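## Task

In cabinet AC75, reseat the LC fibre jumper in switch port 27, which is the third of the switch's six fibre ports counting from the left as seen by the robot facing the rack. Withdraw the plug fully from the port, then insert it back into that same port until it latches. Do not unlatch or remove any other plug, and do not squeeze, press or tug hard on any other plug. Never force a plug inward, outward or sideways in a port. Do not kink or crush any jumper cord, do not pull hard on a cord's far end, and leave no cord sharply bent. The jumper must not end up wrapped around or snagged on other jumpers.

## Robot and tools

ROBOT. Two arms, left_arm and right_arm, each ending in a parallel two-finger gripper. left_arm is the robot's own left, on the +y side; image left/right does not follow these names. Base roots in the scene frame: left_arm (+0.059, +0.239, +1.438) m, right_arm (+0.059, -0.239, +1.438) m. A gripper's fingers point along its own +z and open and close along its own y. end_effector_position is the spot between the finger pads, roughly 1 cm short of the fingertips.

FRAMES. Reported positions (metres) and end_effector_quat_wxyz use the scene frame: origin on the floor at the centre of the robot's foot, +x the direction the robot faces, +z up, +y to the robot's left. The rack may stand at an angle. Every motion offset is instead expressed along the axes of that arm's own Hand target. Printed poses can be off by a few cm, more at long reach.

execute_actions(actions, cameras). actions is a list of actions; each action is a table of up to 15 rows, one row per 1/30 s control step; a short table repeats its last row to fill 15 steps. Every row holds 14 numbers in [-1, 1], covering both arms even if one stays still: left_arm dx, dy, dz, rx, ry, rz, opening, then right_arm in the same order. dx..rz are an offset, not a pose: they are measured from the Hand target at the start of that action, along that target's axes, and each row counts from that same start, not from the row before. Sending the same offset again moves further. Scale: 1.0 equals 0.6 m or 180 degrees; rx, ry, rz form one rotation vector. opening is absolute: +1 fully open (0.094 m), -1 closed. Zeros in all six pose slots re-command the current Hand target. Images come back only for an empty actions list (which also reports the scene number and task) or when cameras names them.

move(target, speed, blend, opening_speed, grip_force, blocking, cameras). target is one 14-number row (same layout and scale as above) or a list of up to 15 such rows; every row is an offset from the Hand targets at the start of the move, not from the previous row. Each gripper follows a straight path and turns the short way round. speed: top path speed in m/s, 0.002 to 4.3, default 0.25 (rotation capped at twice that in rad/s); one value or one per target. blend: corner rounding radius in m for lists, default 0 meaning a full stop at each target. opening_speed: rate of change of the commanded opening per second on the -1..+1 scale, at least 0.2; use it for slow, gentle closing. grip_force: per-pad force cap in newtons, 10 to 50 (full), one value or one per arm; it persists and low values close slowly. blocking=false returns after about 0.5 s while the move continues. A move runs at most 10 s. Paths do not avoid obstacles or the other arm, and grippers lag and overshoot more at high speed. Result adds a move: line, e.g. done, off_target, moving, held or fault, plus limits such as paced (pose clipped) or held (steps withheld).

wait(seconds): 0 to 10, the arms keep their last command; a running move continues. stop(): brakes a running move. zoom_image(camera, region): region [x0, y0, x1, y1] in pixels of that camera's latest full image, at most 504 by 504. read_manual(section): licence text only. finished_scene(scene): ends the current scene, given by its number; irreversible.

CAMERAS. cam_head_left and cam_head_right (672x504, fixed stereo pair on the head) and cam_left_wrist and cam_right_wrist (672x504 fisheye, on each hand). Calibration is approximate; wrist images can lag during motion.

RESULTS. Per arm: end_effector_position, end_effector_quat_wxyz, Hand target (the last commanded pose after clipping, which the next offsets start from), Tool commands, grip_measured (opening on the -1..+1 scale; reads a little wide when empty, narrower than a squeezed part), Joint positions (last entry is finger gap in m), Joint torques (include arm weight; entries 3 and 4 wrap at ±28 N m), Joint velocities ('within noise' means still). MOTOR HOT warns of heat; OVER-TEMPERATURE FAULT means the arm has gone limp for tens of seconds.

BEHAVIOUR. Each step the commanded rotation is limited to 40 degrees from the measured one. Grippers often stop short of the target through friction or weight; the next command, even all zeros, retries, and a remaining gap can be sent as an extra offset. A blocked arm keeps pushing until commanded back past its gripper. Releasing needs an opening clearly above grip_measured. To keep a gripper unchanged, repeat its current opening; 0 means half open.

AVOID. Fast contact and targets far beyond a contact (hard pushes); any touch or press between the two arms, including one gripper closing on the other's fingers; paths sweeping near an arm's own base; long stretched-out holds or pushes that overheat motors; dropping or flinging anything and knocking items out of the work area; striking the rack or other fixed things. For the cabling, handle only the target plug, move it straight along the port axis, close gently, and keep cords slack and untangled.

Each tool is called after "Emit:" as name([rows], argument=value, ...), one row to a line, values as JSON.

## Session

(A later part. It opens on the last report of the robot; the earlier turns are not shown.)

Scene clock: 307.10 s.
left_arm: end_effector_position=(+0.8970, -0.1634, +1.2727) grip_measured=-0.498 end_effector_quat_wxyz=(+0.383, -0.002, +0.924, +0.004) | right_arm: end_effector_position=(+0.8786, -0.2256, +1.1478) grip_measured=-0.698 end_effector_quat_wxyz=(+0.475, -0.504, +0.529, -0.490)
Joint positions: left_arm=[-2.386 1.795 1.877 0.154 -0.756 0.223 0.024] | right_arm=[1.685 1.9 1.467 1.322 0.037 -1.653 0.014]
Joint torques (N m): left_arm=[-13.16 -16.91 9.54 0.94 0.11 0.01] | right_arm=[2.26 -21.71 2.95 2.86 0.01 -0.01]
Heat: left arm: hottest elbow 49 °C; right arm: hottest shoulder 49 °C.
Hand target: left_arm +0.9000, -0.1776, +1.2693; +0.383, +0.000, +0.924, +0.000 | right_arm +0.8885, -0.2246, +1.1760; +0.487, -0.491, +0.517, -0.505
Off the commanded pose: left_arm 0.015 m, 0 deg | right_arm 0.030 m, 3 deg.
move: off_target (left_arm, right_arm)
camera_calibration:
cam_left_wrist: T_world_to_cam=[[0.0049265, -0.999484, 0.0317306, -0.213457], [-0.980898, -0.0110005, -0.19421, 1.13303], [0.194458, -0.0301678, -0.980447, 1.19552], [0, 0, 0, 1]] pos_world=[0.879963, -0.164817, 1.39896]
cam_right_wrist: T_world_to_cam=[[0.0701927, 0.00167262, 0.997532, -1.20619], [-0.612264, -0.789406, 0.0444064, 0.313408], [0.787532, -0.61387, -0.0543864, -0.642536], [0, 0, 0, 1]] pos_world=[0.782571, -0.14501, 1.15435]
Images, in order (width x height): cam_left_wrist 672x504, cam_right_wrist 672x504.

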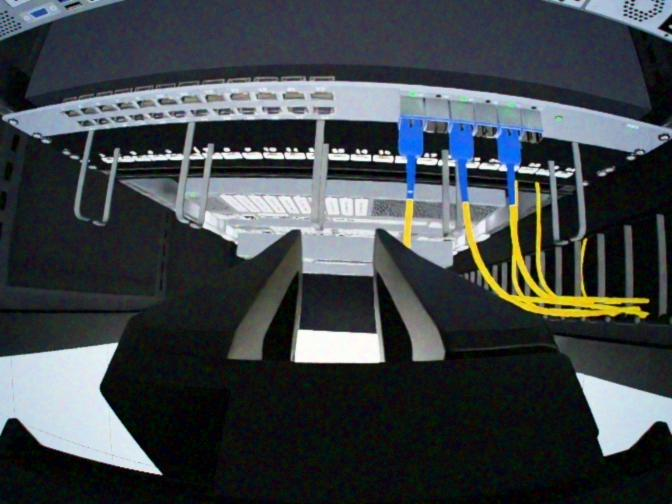

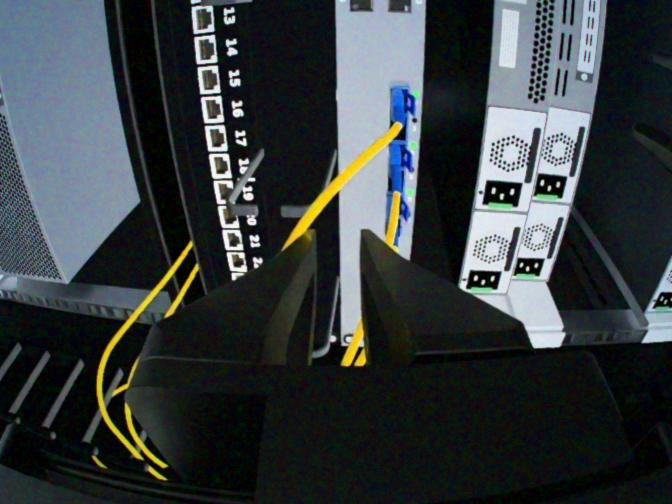

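Emit:
move(target=[0,0,0,0,0,0,-0.5,0.008,-0.03,-0.01,0.006,0,0,-0.49], speed=0.08, cameras=["cam_right_wrist"])

Scene clock: 345.57 s.
left_arm: end_effector_position=(+0.8970, -0.1634, +1.2727) grip_measured=-0.498 end_effector_quat_wxyz=(+0.383, -0.002, +0.924, +0.004) | right_arm: end_effector_position=(+0.8737, -0.2274, +1.1682) grip_measured=-0.492 end_effector_quat_wxyz=(+0.480, -0.498, +0.524, -0.496)
Joint positions: left_arm=[-2.386 1.795 1.877 0.154 -0.756 0.223 0.024] | right_arm=[1.685 1.858 1.417 1.35 0.037 -1.653 0.024]
Joint torques (N m): left_arm=[-13.22 -16.85 9.55 1.01 0.11 0.01] | right_arm=[1.61 -21.71 3.02 2.95 -0.18 0.03]
Heat: left arm: hottest elbow 50 °C; right arm: hottest shoulder 54 °C.
Hand target: left_arm +0.9000, -0.1776, +1.2693; +0.383, +0.000, +0.924, +0.000 | right_arm +0.8826, -0.2292, +1.1940; +0.491, -0.486, +0.512, -0.510
Off the commanded pose: left_arm 0.015 m, 0 deg | right_arm 0.027 m, 3 deg.
move: off_target (left_arm, right_arm)
camera_calibration:
cam_right_wrist: T_world_to_cam=[[0.0501006, 0.00173062, 0.998743, -1.21009], [-0.614549, -0.788221, 0.0321939, 0.324532], [0.787286, -0.61539, -0.0384268, -0.657481], [0, 0, 0, 1]] pos_world=[0.777693, -0.14671, 1.17285]
Images, in order (width x height): cam_right_wrist 672x504.

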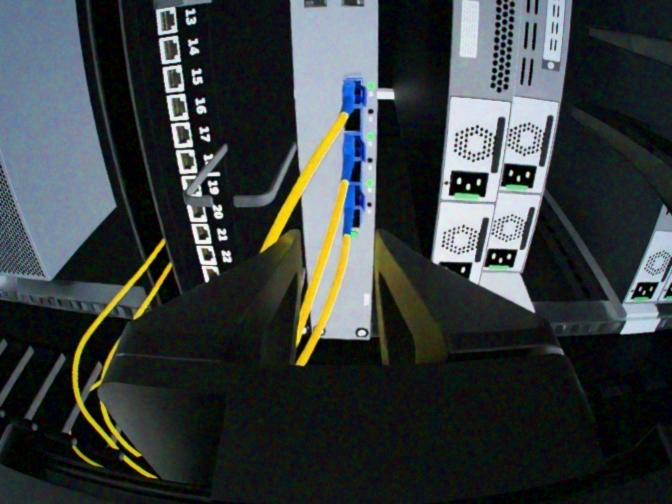

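Emit:
move(target=[0,0,0,0,0,0,-0.5,0.003,-0.003,0.06,0.0,0,0,-0.49], speed=0.06, cameras=["cam_right_wrist","cam_left_wrist"])

Emit:
zoom_image(camera="cam_right_wrist", region=[240, 90, 400, 270])

Emit:
zoom_image(camera="cam_left_wrist", region=[400, 80, 580, 280])

Scene clock: 353.40 s.
left_arm: end_effector_position=(+0.8970, -0.1634, +1.2727) grip_measured=-0.498 end_effector_quat_wxyz=(+0.383, -0.002, +0.924, +0.004) | right_arm: end_effector_position=(+0.9030, -0.2286, +1.1780) grip_measured=-0.492 end_effector_quat_wxyz=(+0.484, -0.495, +0.521, -0.500)
Joint positions: left_arm=[-2.386 1.795 1.877 0.154 -0.756 0.223 0.024] | right_arm=[1.685 1.858 1.495 1.286 0.037 -1.653 0.024]
Joint torques (N m): left_arm=[-12.86 -16.5 9.43 1.02 0.11 -0.03] | right_arm=[1.32 -21.13 6.32 1.85 -0.31 0.07]
Heat: left arm: hottest elbow 50 °C; right arm: hottest shoulder 54 °C.
Hand target: left_arm +0.9000, -0.1776, +1.2693; +0.383, +0.000, +0.924, +0.000 | right_arm +0.9185, -0.2326, +1.1959; +0.491, -0.486, +0.512, -0.510
Off the commanded pose: left_arm 0.015 m, 0 deg | right_arm 0.024 m, 2 deg.
move: off_target (left_arm, right_arm)
camera_calibration:
cam_left_wrist: T_world_to_cam=[[0.0049265, -0.999484, 0.0317306, -0.213457], [-0.980898, -0.0110005, -0.19421, 1.13303], [0.194458, -0.0301678, -0.980447, 1.19552], [0, 0, 0, 1]] pos_world=[0.879963, -0.164817, 1.39896]
cam_right_wrist: T_world_to_cam=[[0.0364219, 0.00177562, 0.999335, -1.2096], [-0.615925, -0.787443, 0.0238472, 0.352573], [0.786962, -0.616384, -0.0275865, -0.693544], [0, 0, 0, 1]] pos_world=[0.807007, -0.14771, 1.18126]
Images, in order (width x height): cam_left_wrist 672x504, cam_right_wrist 672x504.

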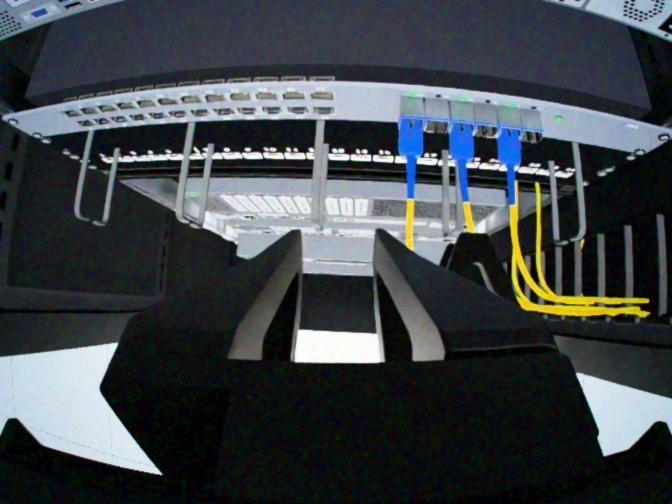

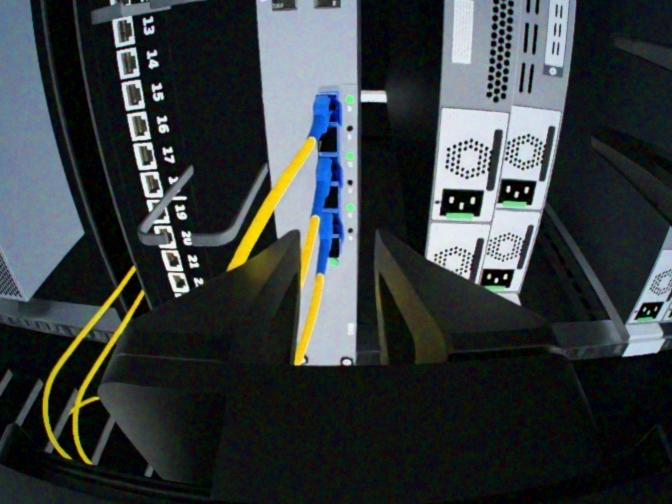

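Scaled by 2.800 from the camera's 672x504 image, which has a finer 960x720 frame.

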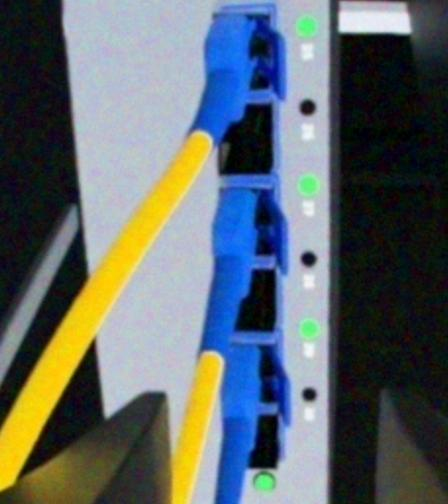

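Scaled by 2.520 from the camera's 672x504 image, which has a finer 960x720 frame.

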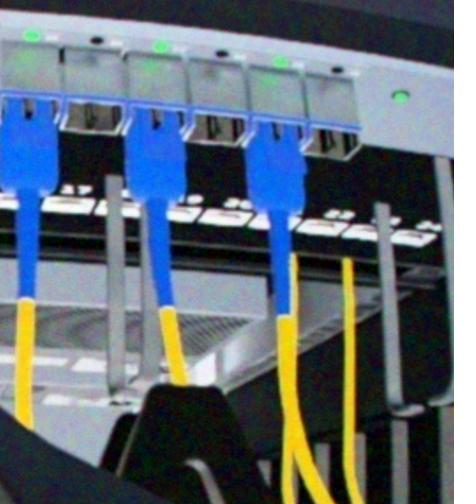

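Emit:
move(target=[0,0,0,0,0,0,-0.5,0.012,0.018,0.0,0.0,0,0,-0.49], speed=0.06)

Emit:
move(target=[0,0,0,0,0,0,-0.5,0.004,0.004,0.008,0.0,0,0,-0.49], speed=0.06, cameras=["cam_right_wrist","cam_left_wrist"])

Emit:
zoom_image(camera="cam_right_wrist", region=[240, 90, 400, 270])

Emit:
zoom_image(camera="cam_left_wrist", region=[400, 80, 580, 280])

Scene clock: 363.87 s.
left_arm: end_effector_position=(+0.8970, -0.1634, +1.2727) grip_measured=-0.498 end_effector_quat_wxyz=(+0.383, -0.002, +0.924, +0.004) | right_arm: end_effector_position=(+0.9093, -0.2356, +1.1802) grip_measured=-0.492 end_effector_quat_wxyz=(+0.485, -0.493, +0.515, -0.506)
Joint positions: left_arm=[-2.386 1.795 1.877 0.154 -0.756 0.223 0.024] | right_arm=[1.673 1.865 1.518 1.286 0.029 -1.653 0.024]
Joint torques (N m): left_arm=[-13.33 -17.14 9.58 1.03 0.1 0] | right_arm=[0.73 -19.6 6.43 1.92 -0.32 0.17]
Heat: left arm: hottest elbow 50 °C; right arm: hottest shoulder 54 °C.
Hand target: left_arm +0.9000, -0.1776, +1.2693; +0.383, +0.000, +0.924, +0.000 | right_arm +0.9182, -0.2398, +1.1851; +0.491, -0.486, +0.512, -0.510
Off the commanded pose: left_arm 0.015 m, 0 deg | right_arm 0.011 m, 1 deg.
move: off_target (left_arm, right_arm)

Scene clock: 364.70 s.
left_arm: end_effector_position=(+0.8970, -0.1634, +1.2727) grip_measured=-0.498 end_effector_quat_wxyz=(+0.383, -0.002, +0.924, +0.004) | right_arm: end_effector_position=(+0.9142, -0.2373, +1.1795) grip_measured=-0.492 end_effector_quat_wxyz=(+0.487, -0.491, +0.514, -0.507)
Joint positions: left_arm=[-2.386 1.795 1.877 0.154 -0.756 0.223 0.024] | right_arm=[1.67 1.872 1.538 1.278 0.027 -1.649 0.024]
Joint torques (N m): left_arm=[-13.16 -16.91 9.58 1.03 0.12 0] | right_arm=[0.44 -19.78 6.63 1.77 -0.3 0.13]
Heat: left arm: hottest elbow 50 °C; right arm: hottest shoulder 54 °C.
Hand target: left_arm +0.9000, -0.1776, +1.2693; +0.383, +0.000, +0.924, +0.000 | right_arm +0.9229, -0.2422, +1.1825; +0.491, -0.486, +0.512, -0.510
Off the commanded pose: left_arm 0.015 m, 0 deg | right_arm 0.011 m, 1 deg.
move: off_target (left_arm, right_arm)
camera_calibration:
cam_left_wrist: T_world_to_cam=[[0.0049265, -0.999484, 0.0317306, -0.213457], [-0.980898, -0.0110005, -0.19421, 1.13303], [0.194458, -0.0301678, -0.980447, 1.19552], [0, 0, 0, 1]] pos_world=[0.879963, -0.164817, 1.39896]
cam_right_wrist: T_world_to_cam=[[0.0160373, 0.00985119, 0.999823, -1.19153], [-0.616245, -0.787357, 0.0176424, 0.360251], [0.787391, -0.616419, -0.00655633, -0.732948], [0, 0, 0, 1]] pos_world=[0.818228, -0.156419, 1.18016]
Images, in order (width x height): cam_left_wrist 672x504, cam_right_wrist 672x504.

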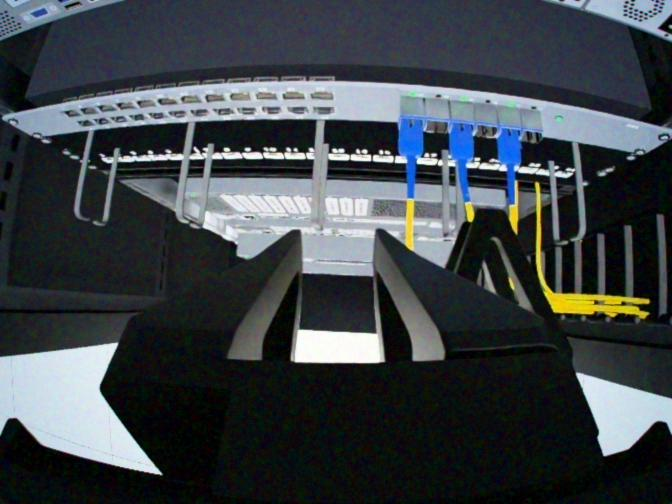

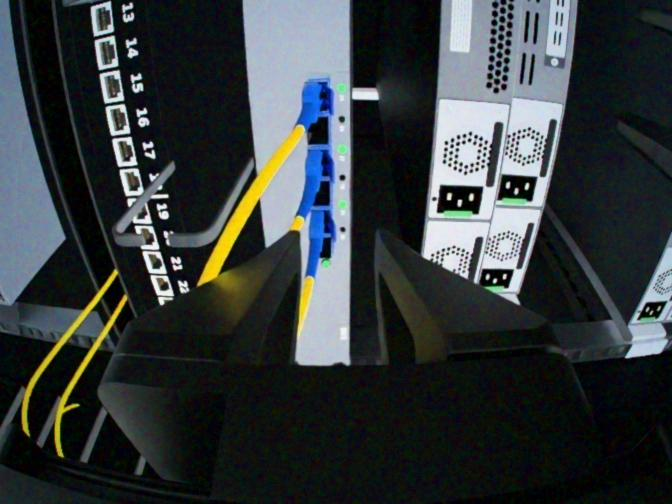

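Scaled by 2.800 from the camera's 672x504 image, which has a finer 960x720 frame.

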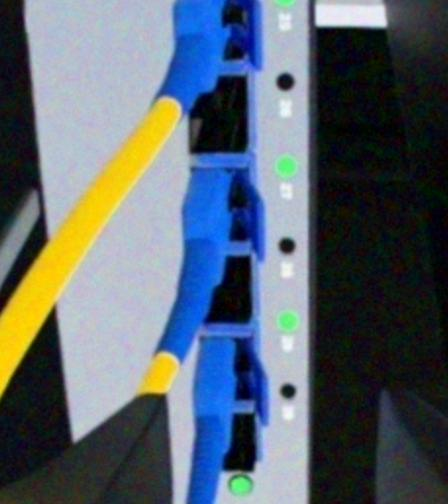

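Scaled by 2.520 from the camera's 672x504 image, which has a finer 960x720 frame.

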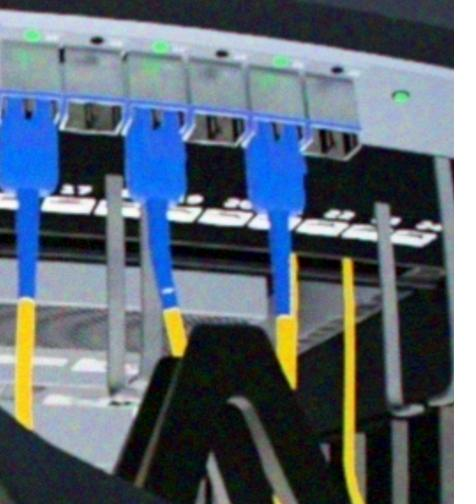

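Emit:
move(target=[0,0,0,0,0,0,-0.5,0.0,0.0,-0.07,0.0,0,0,-0.49], speed=0.08)

Emit:
move(target=[0,0,0,0,0,0,-0.5,-0.008,0.022,0.0,-0.006,0,0,-0.49], speed=0.08, cameras=["cam_right_wrist","cam_left_wrist"])

Emit:
zoom_image(camera="cam_right_wrist", region=[240, 90, 400, 270])

Scene clock: 377.13 s.
left_arm: end_effector_position=(+0.8970, -0.1634, +1.2727) grip_measured=-0.498 end_effector_quat_wxyz=(+0.383, -0.002, +0.924, +0.004) | right_arm: end_effector_position=(+0.8754, -0.2354, +1.1641) grip_measured=-0.492 end_effector_quat_wxyz=(+0.481, -0.498, +0.520, -0.500)
Joint positions: left_arm=[-2.386 1.795 1.877 0.154 -0.756 0.223 0.024] | right_arm=[1.67 1.873 1.435 1.358 0.027 -1.649 0.024]
Joint torques (N m): left_arm=[-13.04 -17.03 9.57 0.92 0.1 0] | right_arm=[1.03 -20.42 2.92 2.91 -0.27 0.15]
Heat: left arm: hottest elbow 50 °C; right arm: hottest shoulder 52 °C.
Hand target: left_arm +0.9000, -0.1776, +1.2693; +0.383, +0.000, +0.924, +0.000 | right_arm +0.8809, -0.2404, +1.1824; +0.491, -0.486, +0.512, -0.510
Off the commanded pose: left_arm 0.015 m, 0 deg | right_arm 0.020 m, 2 deg.
move: off_target (left_arm, right_arm)

Scene clock: 377.83 s.
left_arm: end_effector_position=(+0.8970, -0.1634, +1.2727) grip_measured=-0.498 end_effector_quat_wxyz=(+0.383, -0.002, +0.924, +0.004) | right_arm: end_effector_position=(+0.8754, -0.2354, +1.1642) grip_measured=-0.492 end_effector_quat_wxyz=(+0.481, -0.498, +0.520, -0.500)
Joint positions: left_arm=[-2.386 1.795 1.877 0.154 -0.756 0.223 0.024] | right_arm=[1.67 1.873 1.435 1.358 0.027 -1.649 0.024]
Joint torques (N m): left_arm=[-13.1 -17.14 9.54 0.98 0.11 -0.01] | right_arm=[1.44 -19.02 4.63 2.36 -0.05 0.09]
Heat: left arm: hottest elbow 50 °C; right arm: hottest shoulder 52 °C.
Hand target: left_arm +0.9000, -0.1776, +1.2693; +0.383, +0.000, +0.924, +0.000 | right_arm +0.8812, -0.2355, +1.1693; +0.486, -0.491, +0.517, -0.505
Off the commanded pose: left_arm 0.015 m, 0 deg | right_arm 0.008 m, 1 deg.
move: off_target (left_arm)
camera_calibration:
cam_left_wrist: T_world_to_cam=[[0.0049265, -0.999484, 0.0317306, -0.213457], [-0.980898, -0.0110005, -0.19421, 1.13303], [0.194458, -0.0301678, -0.980447, 1.19552], [0, 0, 0, 1]] pos_world=[0.879963, -0.164817, 1.39896]
cam_right_wrist: T_world_to_cam=[[0.0399914, 0.0094661, 0.999155, -1.19597], [-0.614145, -0.788542, 0.032052, 0.31919], [0.788179, -0.614908, -0.0257213, -0.679345], [0, 0, 0, 1]] pos_world=[0.779303, -0.154718, 1.16725]
Images, in order (width x height): cam_left_wrist 672x504, cam_right_wrist 672x504.

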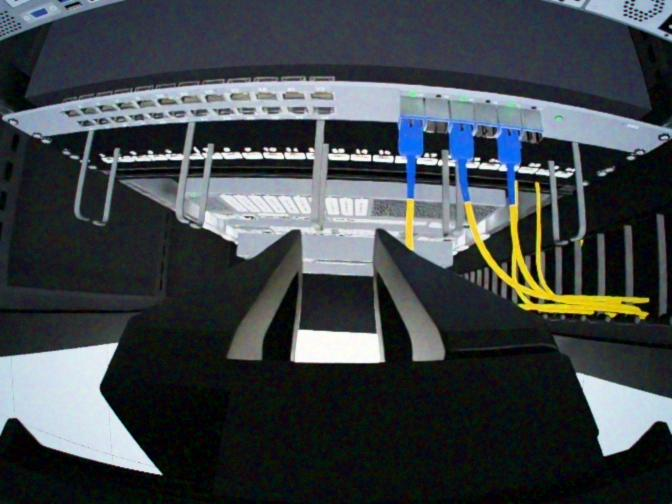

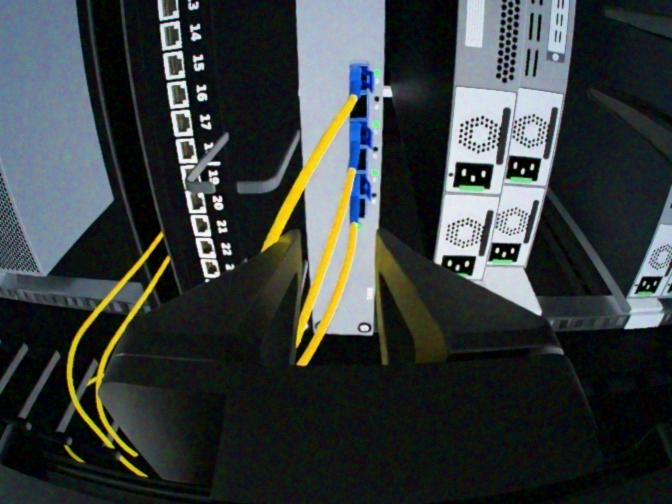

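Scaled by 2.800 from the camera's 672x504 image, which has a finer 960x720 frame.

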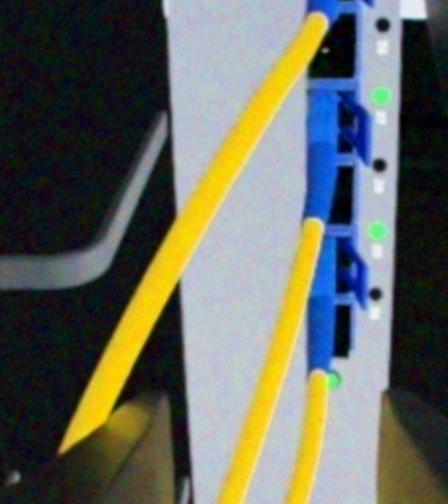

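Emit:
move(target=[0,0,0,0,0,0,-0.5,-0.004,-0.008,0.07,0.0,0,0,-0.49], speed=0.06, cameras=["cam_right_wrist","cam_left_wrist"])

Emit:
zoom_image(camera="cam_right_wrist", region=[240, 90, 400, 270])

Emit:
zoom_image(camera="cam_left_wrist", region=[400, 80, 580, 280])

Scene clock: 393.63 s.
left_arm: end_effector_position=(+0.8970, -0.1634, +1.2727) grip_measured=-0.498 end_effector_quat_wxyz=(+0.383, -0.002, +0.924, +0.004) | right_arm: end_effector_position=(+0.9137, -0.2364, +1.1680) grip_measured=-0.492 end_effector_quat_wxyz=(+0.482, -0.497, +0.519, -0.501)
Joint positions: left_arm=[-2.386 1.795 1.877 0.154 -0.756 0.223 0.024] | right_arm=[1.67 1.888 1.55 1.259 0.027 -1.649 0.024]
Joint torques (N m): left_arm=[-12.63 -16.91 9.61 0.98 0.11 -0.03] | right_arm=[1.55 -19.96 6.56 1.84 0.02 0.09]
Heat: left arm: hottest elbow 50 °C; right arm: hottest shoulder 51 °C.
Hand target: left_arm +0.9000, -0.1776, +1.2693; +0.383, +0.000, +0.924, +0.000 | right_arm +0.9234, -0.2350, +1.1736; +0.487, -0.491, +0.517, -0.505
Off the commanded pose: left_arm 0.015 m, 0 deg | right_arm 0.011 m, 1 deg.
move: off_target (left_arm, right_arm)
camera_calibration:
cam_left_wrist: T_world_to_cam=[[0.0049265, -0.999484, 0.0317306, -0.213457], [-0.980898, -0.0110005, -0.19421, 1.13303], [0.194458, -0.0301678, -0.980447, 1.19552], [0, 0, 0, 1]] pos_world=[0.879963, -0.164817, 1.39896]
cam_right_wrist: T_world_to_cam=[[0.0377766, 0.00954872, 0.999241, -1.19937], [-0.61436, -0.788426, 0.0307603, 0.343594], [0.788121, -0.615055, -0.0239177, -0.712082], [0, 0, 0, 1]] pos_world=[0.817605, -0.155618, 1.17085]
Images, in order (width x height): cam_left_wrist 672x504, cam_right_wrist 672x504.

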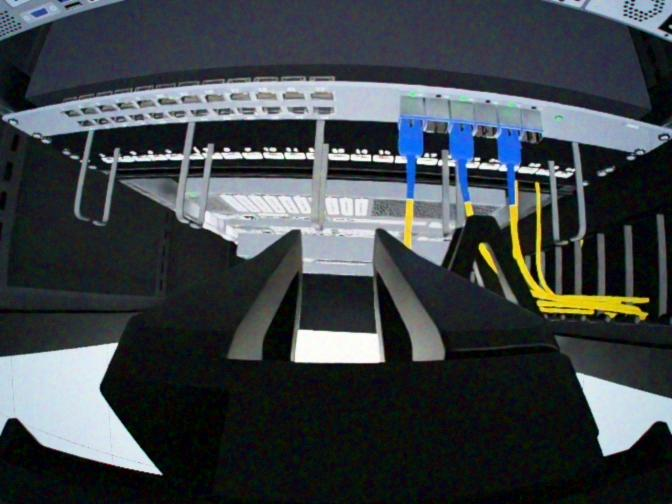

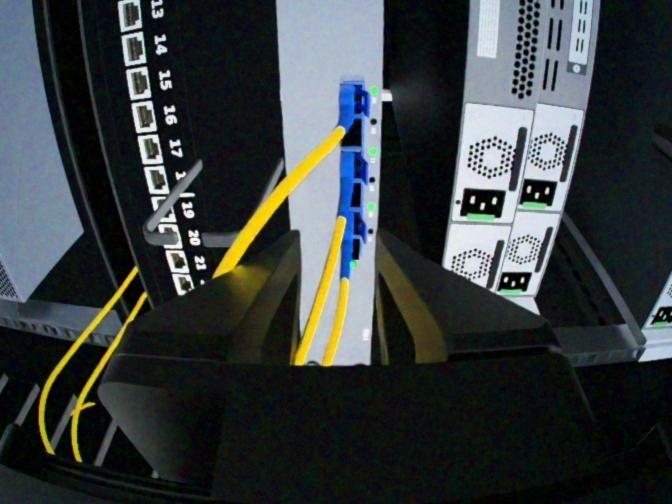

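Scaled by 2.800 from the camera's 672x504 image, which has a finer 960x720 frame.

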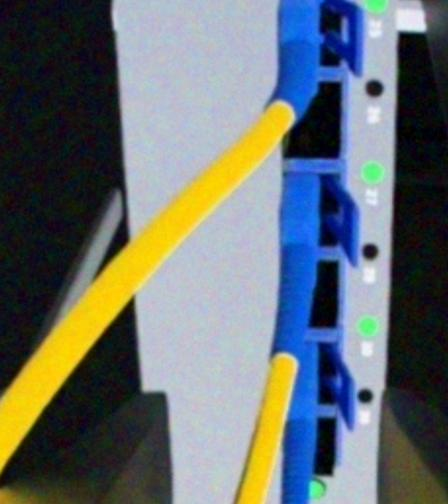

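Scaled by 2.520 from the camera's 672x504 image, which has a finer 960x720 frame.

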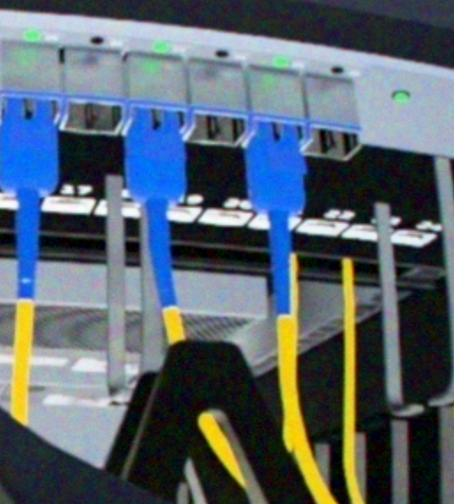

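Emit:
move(target=[0,0,0,0,0,0,-0.5,-0.003,-0.002,0.045,0.0,0,0,-0.49], speed=0.05, cameras=["cam_right_wrist","cam_left_wrist"])

Emit:
zoom_image(camera="cam_right_wrist", region=[240, 110, 400, 290])

Emit:
zoom_image(camera="cam_left_wrist", region=[400, 80, 540, 240])

Scene clock: 412.27 s.
left_arm: end_effector_position=(+0.8970, -0.1634, +1.2727) grip_measured=-0.498 end_effector_quat_wxyz=(+0.383, -0.002, +0.924, +0.004) | right_arm: end_effector_position=(+0.9397, -0.2370, +1.1671) grip_measured=-0.492 end_effector_quat_wxyz=(+0.481, -0.498, +0.520, -0.500)
Joint positions: left_arm=[-2.386 1.795 1.877 0.154 -0.756 0.223 0.024] | right_arm=[1.67 1.909 1.641 1.187 0.028 -1.649 0.024]
Joint torques (N m): left_arm=[-13.1 -17.03 9.59 0.98 0.1 0.01] | right_arm=[2.08 -20.42 7.46 1.84 0.01 0.07]
Heat: left arm: hottest elbow 50 °C; right arm: hottest shoulder 51 °C.
Hand target: left_arm +0.9000, -0.1776, +1.2693; +0.383, +0.000, +0.924, +0.000 | right_arm +0.9504, -0.2344, +1.1743; +0.486, -0.491, +0.517, -0.505
Off the commanded pose: left_arm 0.015 m, 0 deg | right_arm 0.013 m, 1 deg.
move: off_target (left_arm, right_arm)
camera_calibration:
cam_left_wrist: T_world_to_cam=[[0.0049265, -0.999484, 0.0317306, -0.213457], [-0.980898, -0.0110005, -0.19421, 1.13303], [0.194458, -0.0301678, -0.980447, 1.19552], [0, 0, 0, 1]] pos_world=[0.879963, -0.164817, 1.39896]
cam_right_wrist: T_world_to_cam=[[0.0409228, 0.00946103, 0.999118, -1.20217], [-0.614936, -0.787901, 0.032648, 0.357614], [0.787515, -0.615729, -0.0264252, -0.729633], [0, 0, 0, 1]] pos_world=[0.843702, -0.156118, 1.17015]
Images, in order (width x height): cam_left_wrist 672x504, cam_right_wrist 672x504.

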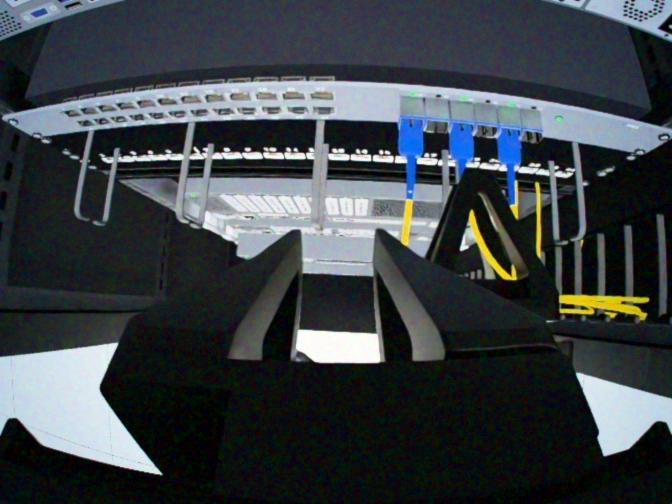

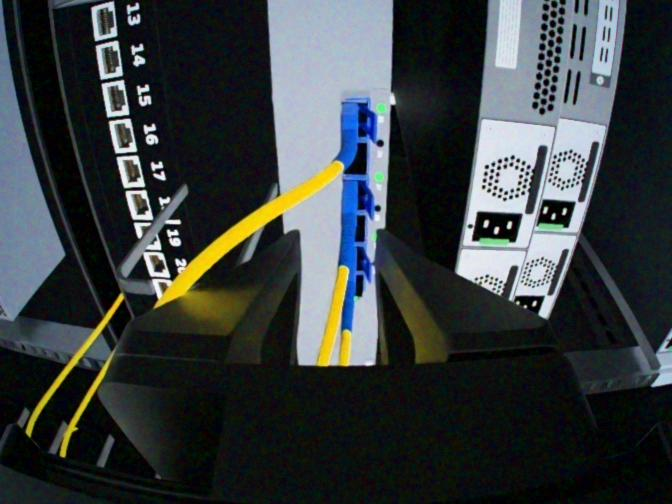

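Scaled by 2.800 from the camera's 672x504 image, which has a finer 960x720 frame.

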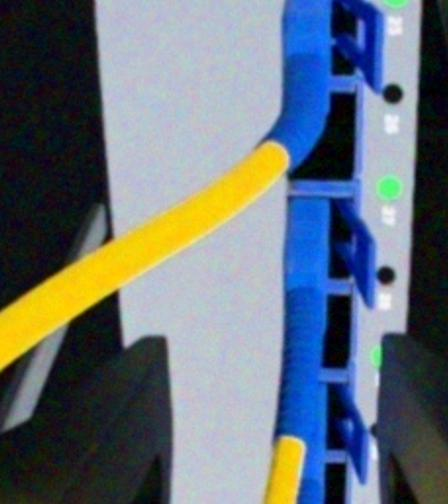

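Scaled by 3.150 from the camera's 672x504 image, which has a finer 960x720 frame.

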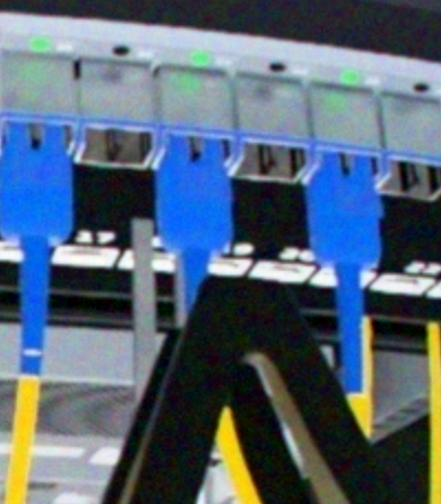

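Emit:
move(target=[0,0,0,0,0,0,-0.5,-0.011,-0.006,0.0,0.0,0,0,-0.62], speed=0.05, opening_speed=0.4, cameras=["cam_right_wrist","cam_left_wrist"])

Emit:
zoom_image(camera="cam_right_wrist", region=[240, 110, 400, 290])

Emit:
zoom_image(camera="cam_left_wrist", region=[400, 80, 540, 240])

Scene clock: 437.20 s.
left_arm: end_effector_position=(+0.8970, -0.1634, +1.2727) grip_measured=-0.498 end_effector_quat_wxyz=(+0.383, -0.002, +0.924, +0.004) | right_arm: end_effector_position=(+0.9398, -0.2325, +1.1674) grip_measured=-0.618 end_effector_quat_wxyz=(+0.482, -0.496, +0.522, -0.499)
Joint positions: left_arm=[-2.386 1.795 1.877 0.154 -0.756 0.223 0.024] | right_arm=[1.678 1.909 1.641 1.187 0.034 -1.649 0.018]
Joint torques (N m): left_arm=[-13.04 -16.91 9.47 0.96 0.09 0.01] | right_arm=[2.08 -21.13 7.02 1.81 0.02 -0.02]
Heat: left arm: hottest elbow 50 °C; right arm: hottest shoulder 51 °C.
Hand target: left_arm +0.9000, -0.1776, +1.2693; +0.383, +0.000, +0.924, +0.000 | right_arm +0.9508, -0.2278, +1.1780; +0.487, -0.491, +0.517, -0.505
Off the commanded pose: left_arm 0.015 m, 0 deg | right_arm 0.016 m, 1 deg.
move: off_target (left_arm, right_arm)
camera_calibration:
cam_left_wrist: T_world_to_cam=[[0.0049265, -0.999484, 0.0317306, -0.213457], [-0.980898, -0.0110005, -0.19421, 1.13303], [0.194458, -0.0301678, -0.980447, 1.19552], [0, 0, 0, 1]] pos_world=[0.879963, -0.164817, 1.39896]
cam_right_wrist: T_world_to_cam=[[0.0409574, 0.00375858, 0.999154, -1.20396], [-0.616563, -0.786799, 0.028234, 0.368048], [0.786239, -0.617198, -0.0299079, -0.722002], [0, 0, 0, 1]] pos_world=[0.843903, -0.151513, 1.17096]
Images, in order (width x height): cam_left_wrist 672x504, cam_right_wrist 672x504.

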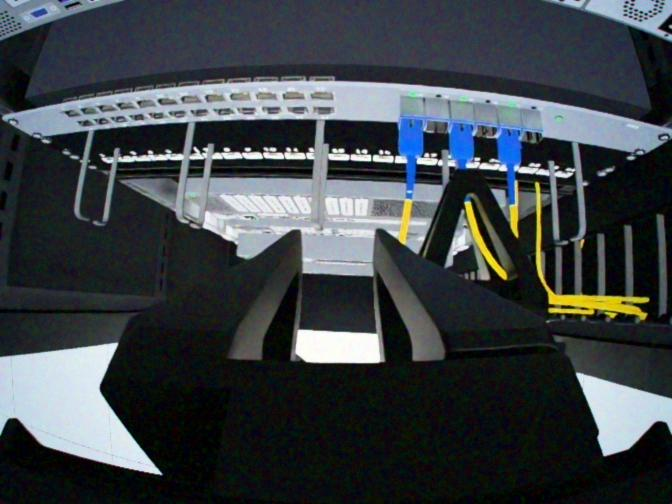

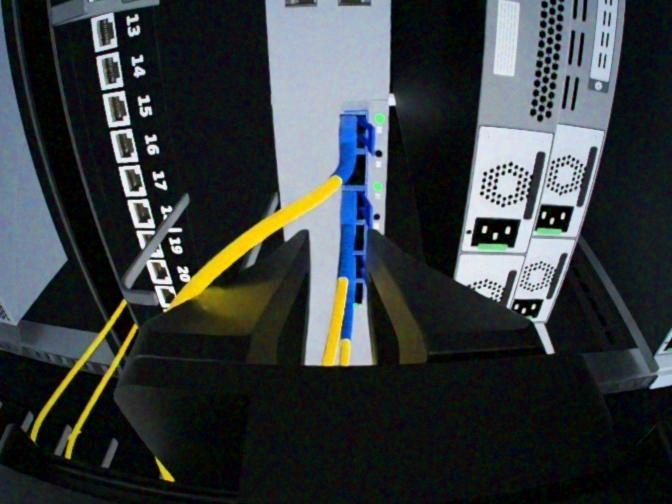

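Scaled by 2.800 from the camera's 672x504 image, which has a finer 960x720 frame.

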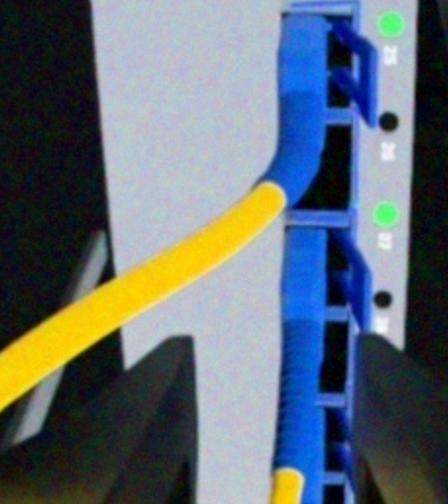

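Scaled by 3.150 from the camera's 672x504 image, which has a finer 960x720 frame.

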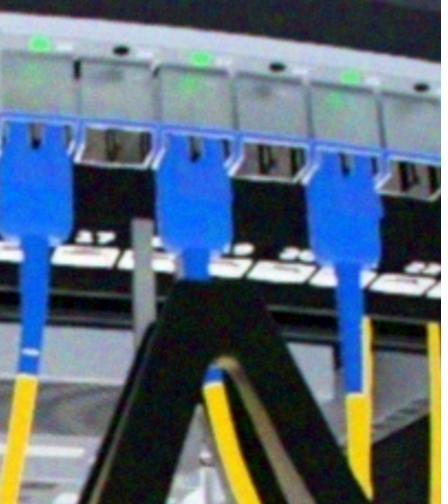

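Emit:
move(target=[0,0,0,0,0,0,-0.5,-0.004,-0.006,0.03,0.0,0,0,-0.62], speed=0.05, cameras=["cam_right_wrist","cam_left_wrist"])

Emit:
zoom_image(camera="cam_right_wrist", region=[240, 110, 400, 290])

Emit:
zoom_image(camera="cam_left_wrist", region=[400, 80, 540, 240])

Scene clock: 450.63 s.
left_arm: end_effector_position=(+0.8970, -0.1634, +1.2727) grip_measured=-0.498 end_effector_quat_wxyz=(+0.383, -0.002, +0.924, +0.004) | right_arm: end_effector_position=(+0.9397, -0.2325, +1.1669) grip_measured=-0.618 end_effector_quat_wxyz=(+0.481, -0.497, +0.523, -0.499)
Joint positions: left_arm=[-2.386 1.795 1.877 0.154 -0.756 0.223 0.024] | right_arm=[1.678 1.909 1.641 1.185 0.034 -1.649 0.018]
Joint torques (N m): left_arm=[-13.16 -17.03 9.5 0.95 0.11 0] | right_arm=[1.73 -20.95 4.63 2.11 -0.14 0.09]
Heat: left arm: hottest elbow 50 °C; right arm: hottest shoulder 51 °C.
Hand target: left_arm +0.9000, -0.1776, +1.2693; +0.383, +0.000, +0.924, +0.000 | right_arm +0.9398, -0.2325, +1.1671; +0.481, -0.496, +0.523, -0.499 (not the last commanded pose)
Off the commanded pose: left_arm 0.015 m, 0 deg | right_arm 0.033 m, 1 deg.
move: held (right_arm; a check stopped the path), off_target (left_arm); limits=held
pose unreachable (right arm): on one or more control steps of this call, first in action 0 (counted from 0), this arm could not follow its commanded pose, so it was not sent that pose on those steps. It may still have moved: this result reports where it is.
cause: moving toward the commanded pose would bring a part of the arm too close to another arm (this arm's wrist (the part past joint 4) and the left arm's gripper housing, at the place that arm is still heading or pushing toward).
camera_calibration:
cam_left_wrist: T_world_to_cam=[[0.0049265, -0.999484, 0.0317306, -0.213457], [-0.980898, -0.0110005, -0.19421, 1.13303], [0.194458, -0.0301678, -0.980447, 1.19552], [0, 0, 0, 1]] pos_world=[0.879963, -0.164817, 1.39896]
cam_right_wrist: T_world_to_cam=[[0.0432384, 0.00374659, 0.999058, -1.20547], [-0.616392, -0.786882, 0.0296279, 0.366267], [0.786252, -0.617092, -0.0317142, -0.719889], [0, 0, 0, 1]] pos_world=[0.8439, -0.151513, 1.17066]
Images, in order (width x height): cam_left_wrist 672x504, cam_right_wrist 672x504.

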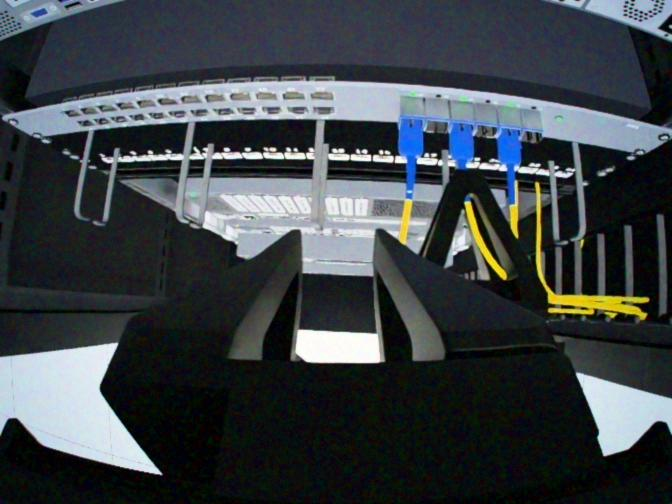

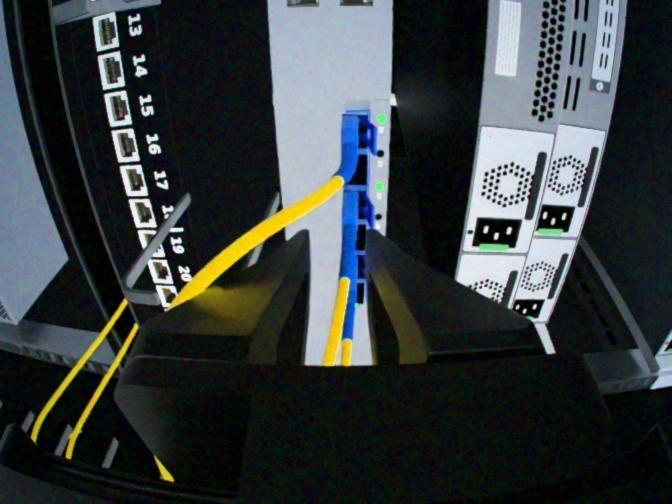

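Scaled by 2.800 from the camera's 672x504 image, which has a finer 960x720 frame.

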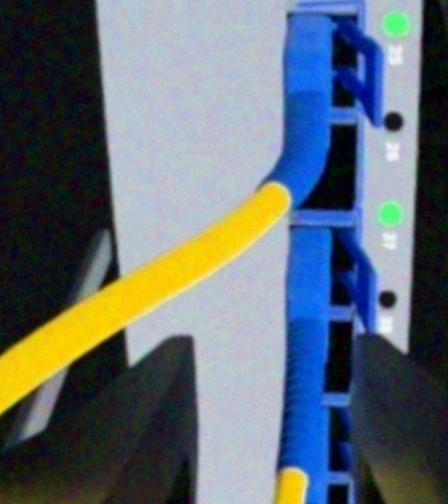

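Scaled by 3.150 from the camera's 672x504 image, which has a finer 960x720 frame.

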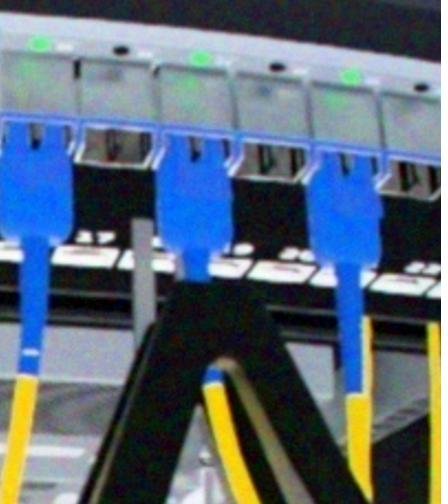

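Emit:
move(target=[-0.07,0.05,-0.07,0,0,0,-0.5,0,0,0,0.0,0,0,-0.62], speed=0.1)

Emit:
move(target=[0,0,0,0,0,0,-0.5,-0.003,-0.018,0.045,0.003,0,0,-0.62], speed=0.05, cameras=["cam_right_wrist","cam_left_wrist"])

Emit:
zoom_image(camera="cam_right_wrist", region=[240, 110, 400, 290])

Emit:
zoom_image(camera="cam_left_wrist", region=[400, 80, 540, 240])

Scene clock: 459.53 s.
left_arm: end_effector_position=(+0.9098, -0.1378, +1.3266) grip_measured=-0.498 end_effector_quat_wxyz=(+0.390, -0.014, +0.921, +0.004) | right_arm: end_effector_position=(+0.9397, -0.2325, +1.1669) grip_measured=-0.618 end_effector_quat_wxyz=(+0.481, -0.497, +0.523, -0.499)
Joint positions: left_arm=[-2.403 1.692 1.84 0.114 -0.78 0.223 0.024] | right_arm=[1.678 1.909 1.641 1.185 0.034 -1.649 0.018]
Joint torques (N m): left_arm=[-12.81 -18.9 5.01 0.98 0.11 0.1] | right_arm=[1.49 -20.72 4.62 2.1 -0.14 0.07]
Heat: left arm: hottest elbow 50 °C; right arm: hottest shoulder 52 °C.
Hand target: left_arm +0.9000, -0.1476, +1.3288; +0.383, +0.000, +0.924, +0.000 | right_arm +0.9398, -0.2325, +1.1671; +0.481, -0.496, +0.523, -0.499
Off the commanded pose: left_arm 0.014 m, 2 deg | right_arm 0.000 m, 0 deg.
move: off_target (left_arm)

Scene clock: 460.73 s.
left_arm: end_effector_position=(+0.9098, -0.1378, +1.3266) grip_measured=-0.498 end_effector_quat_wxyz=(+0.390, -0.014, +0.921, +0.004) | right_arm: end_effector_position=(+0.9567, -0.2330, +1.1702) grip_measured=-0.618 end_effector_quat_wxyz=(+0.479, -0.499, +0.525, -0.496)
Joint positions: left_arm=[-2.403 1.692 1.84 0.114 -0.78 0.223 0.024] | right_arm=[1.678 1.912 1.691 1.128 0.034 -1.649 0.018]
Joint torques (N m): left_arm=[-12.75 -18.9 5.08 1.06 0.1 0.09] | right_arm=[1.67 -20.84 8.05 1.83 -0.12 0.05]
Heat: left arm: hottest elbow 50 °C; right arm: hottest shoulder 52 °C.
Hand target: left_arm +0.9000, -0.1476, +1.3288; +0.383, +0.000, +0.924, +0.000 | right_arm +0.9672, -0.2320, +1.1768; +0.484, -0.494, +0.520, -0.501
Off the commanded pose: left_arm 0.014 m, 2 deg | right_arm 0.012 m, 1 deg.
move: off_target (left_arm, right_arm)
camera_calibration:
cam_left_wrist: T_world_to_cam=[[0.0269746, -0.99886, 0.0393935, -0.219705], [-0.977536, -0.0345983, -0.207907, 1.16816], [0.209033, -0.0329003, -0.977355, 1.22897], [0, 0, 0, 1]] pos_world=[0.890946, -0.138605, 1.45267]
cam_right_wrist: T_world_to_cam=[[0.0527153, 0.00368162, 0.998603, -1.21813], [-0.6154, -0.78742, 0.0353895, 0.368373], [0.78645, -0.616406, -0.0392434, -0.724622], [0, 0, 0, 1]] pos_world=[0.86079, -0.152112, 1.17495]
Images, in order (width x height): cam_left_wrist 672x504, cam_right_wrist 672x504.

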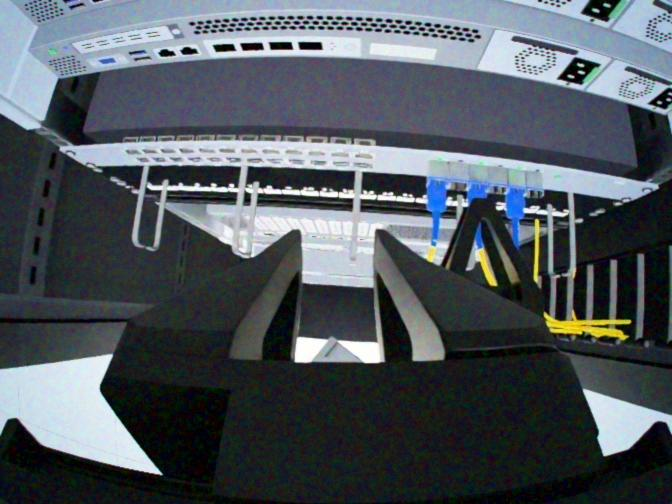

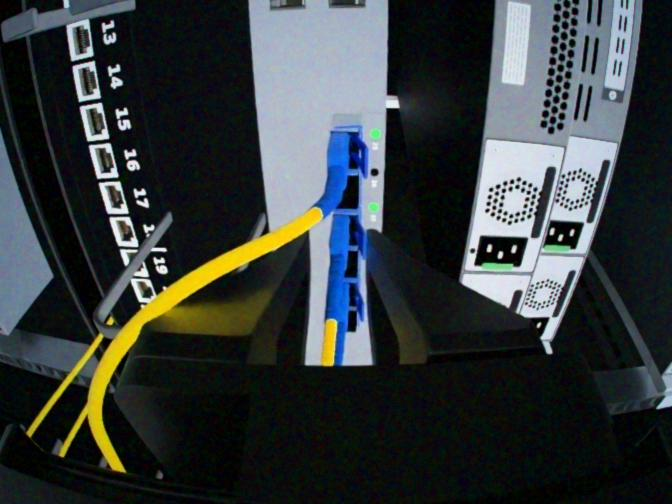

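Scaled by 2.800 from the camera's 672x504 image, which has a finer 960x720 frame.

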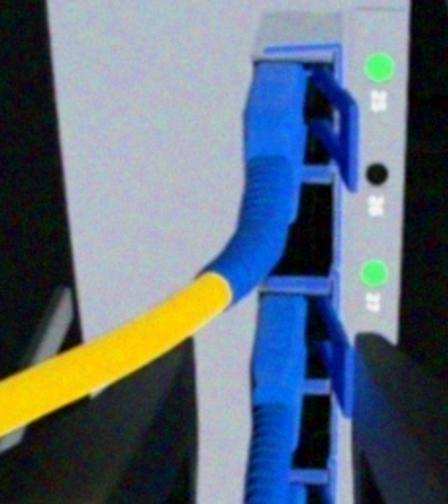

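Scaled by 3.150 from the camera's 672x504 image, which has a finer 960x720 frame.

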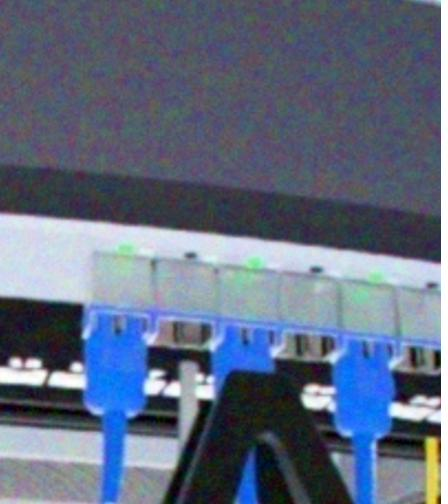

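Emit:
move(target=[0,0,0,0,0,0,-0.5,0,0,0,0,0,0,-0.84], speed=0.05, opening_speed=0.2, grip_force=45, cameras=["cam_right_wrist","cam_left_wrist"])

Emit:
zoom_image(camera="cam_right_wrist", region=[240, 110, 400, 290])

Emit:
zoom_image(camera="cam_left_wrist", region=[410, 140, 540, 260])

Scene clock: 479.77 s.
left_arm: end_effector_position=(+0.9098, -0.1378, +1.3266) grip_measured=-0.498 end_effector_quat_wxyz=(+0.390, -0.014, +0.921, +0.004) | right_arm: end_effector_position=(+0.9582, -0.2331, +1.1709) grip_measured=-0.836 end_effector_quat_wxyz=(+0.479, -0.499, +0.525, -0.496)
Joint positions: left_arm=[-2.403 1.692 1.84 0.114 -0.78 0.223 0.024] | right_arm=[1.678 1.913 1.696 1.125 0.034 -1.649 0.008]
Joint torques (N m): left_arm=[-12.63 -19.49 5.16 1.06 0.13 0.07] | right_arm=[1.67 -20.89 7.69 1.91 -0.1 0.08]
Heat: left arm: hottest elbow 46 °C; right arm: hottest shoulder 54 °C.
Hand target: left_arm +0.9000, -0.1476, +1.3288; +0.383, +0.000, +0.924, +0.000 | right_arm +0.9672, -0.2320, +1.1769; +0.484, -0.494, +0.520, -0.502
Off the commanded pose: left_arm 0.014 m, 2 deg | right_arm 0.011 m, 1 deg.
grip_force (N): 45, 45
move: off_target (left_arm, right_arm)
camera_calibration:
cam_left_wrist: T_world_to_cam=[[0.0269746, -0.99886, 0.0393935, -0.219705], [-0.977536, -0.0345983, -0.207907, 1.16816], [0.209033, -0.0329003, -0.977355, 1.22897], [0, 0, 0, 1]] pos_world=[0.890946, -0.138605, 1.45267]
cam_right_wrist: T_world_to_cam=[[0.051575, 0.00368549, 0.998662, -1.2178], [-0.615528, -0.787351, 0.0346941, 0.370279], [0.786425, -0.616494, -0.0383391, -0.726917], [0, 0, 0, 1]] pos_world=[0.862391, -0.152112, 1.17545]
Images, in order (width x height): cam_left_wrist 672x504, cam_right_wrist 672x504.

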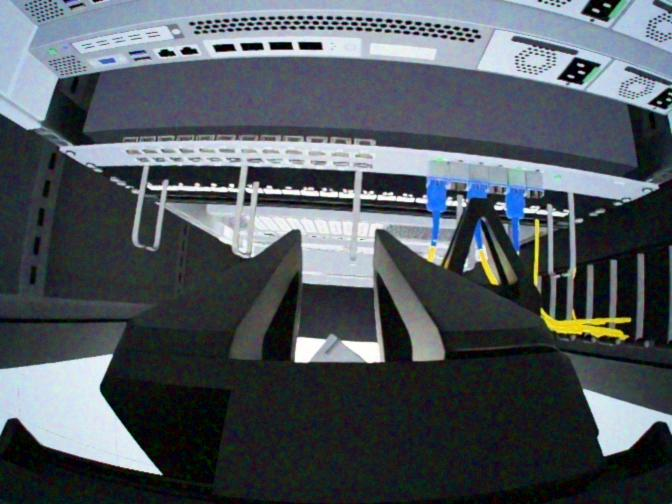

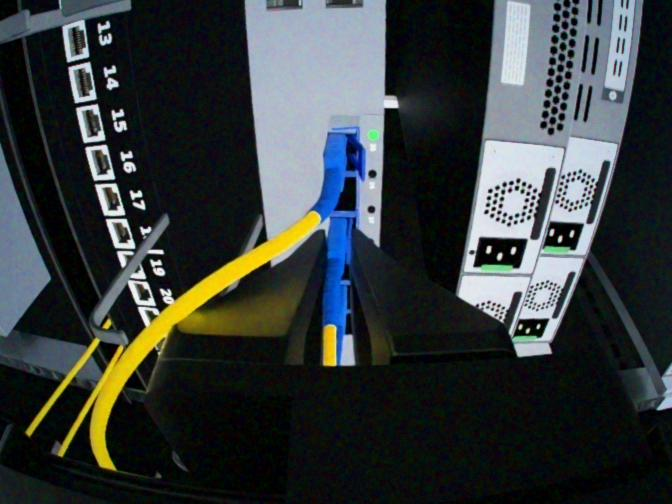

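Scaled by 2.800 from the camera's 672x504 image, which has a finer 960x720 frame.

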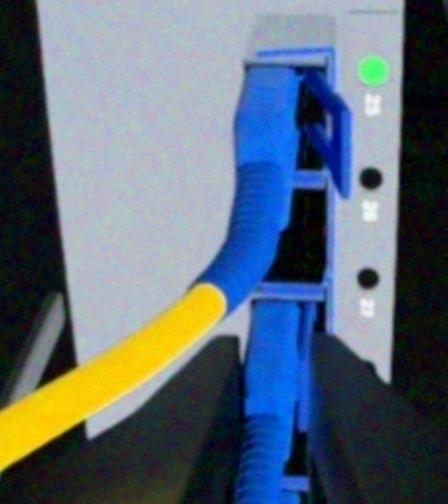

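Scaled by 3.877 from the camera's 672x504 image, which has a finer 960x720 frame.

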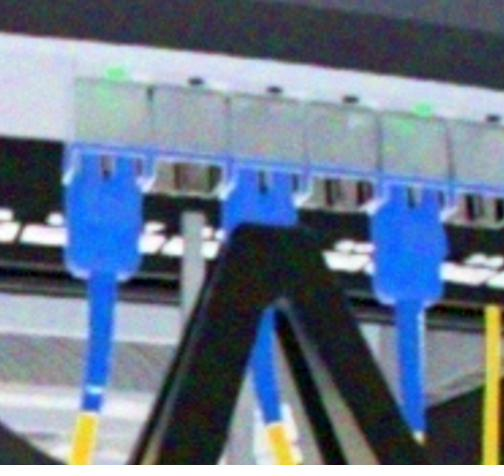

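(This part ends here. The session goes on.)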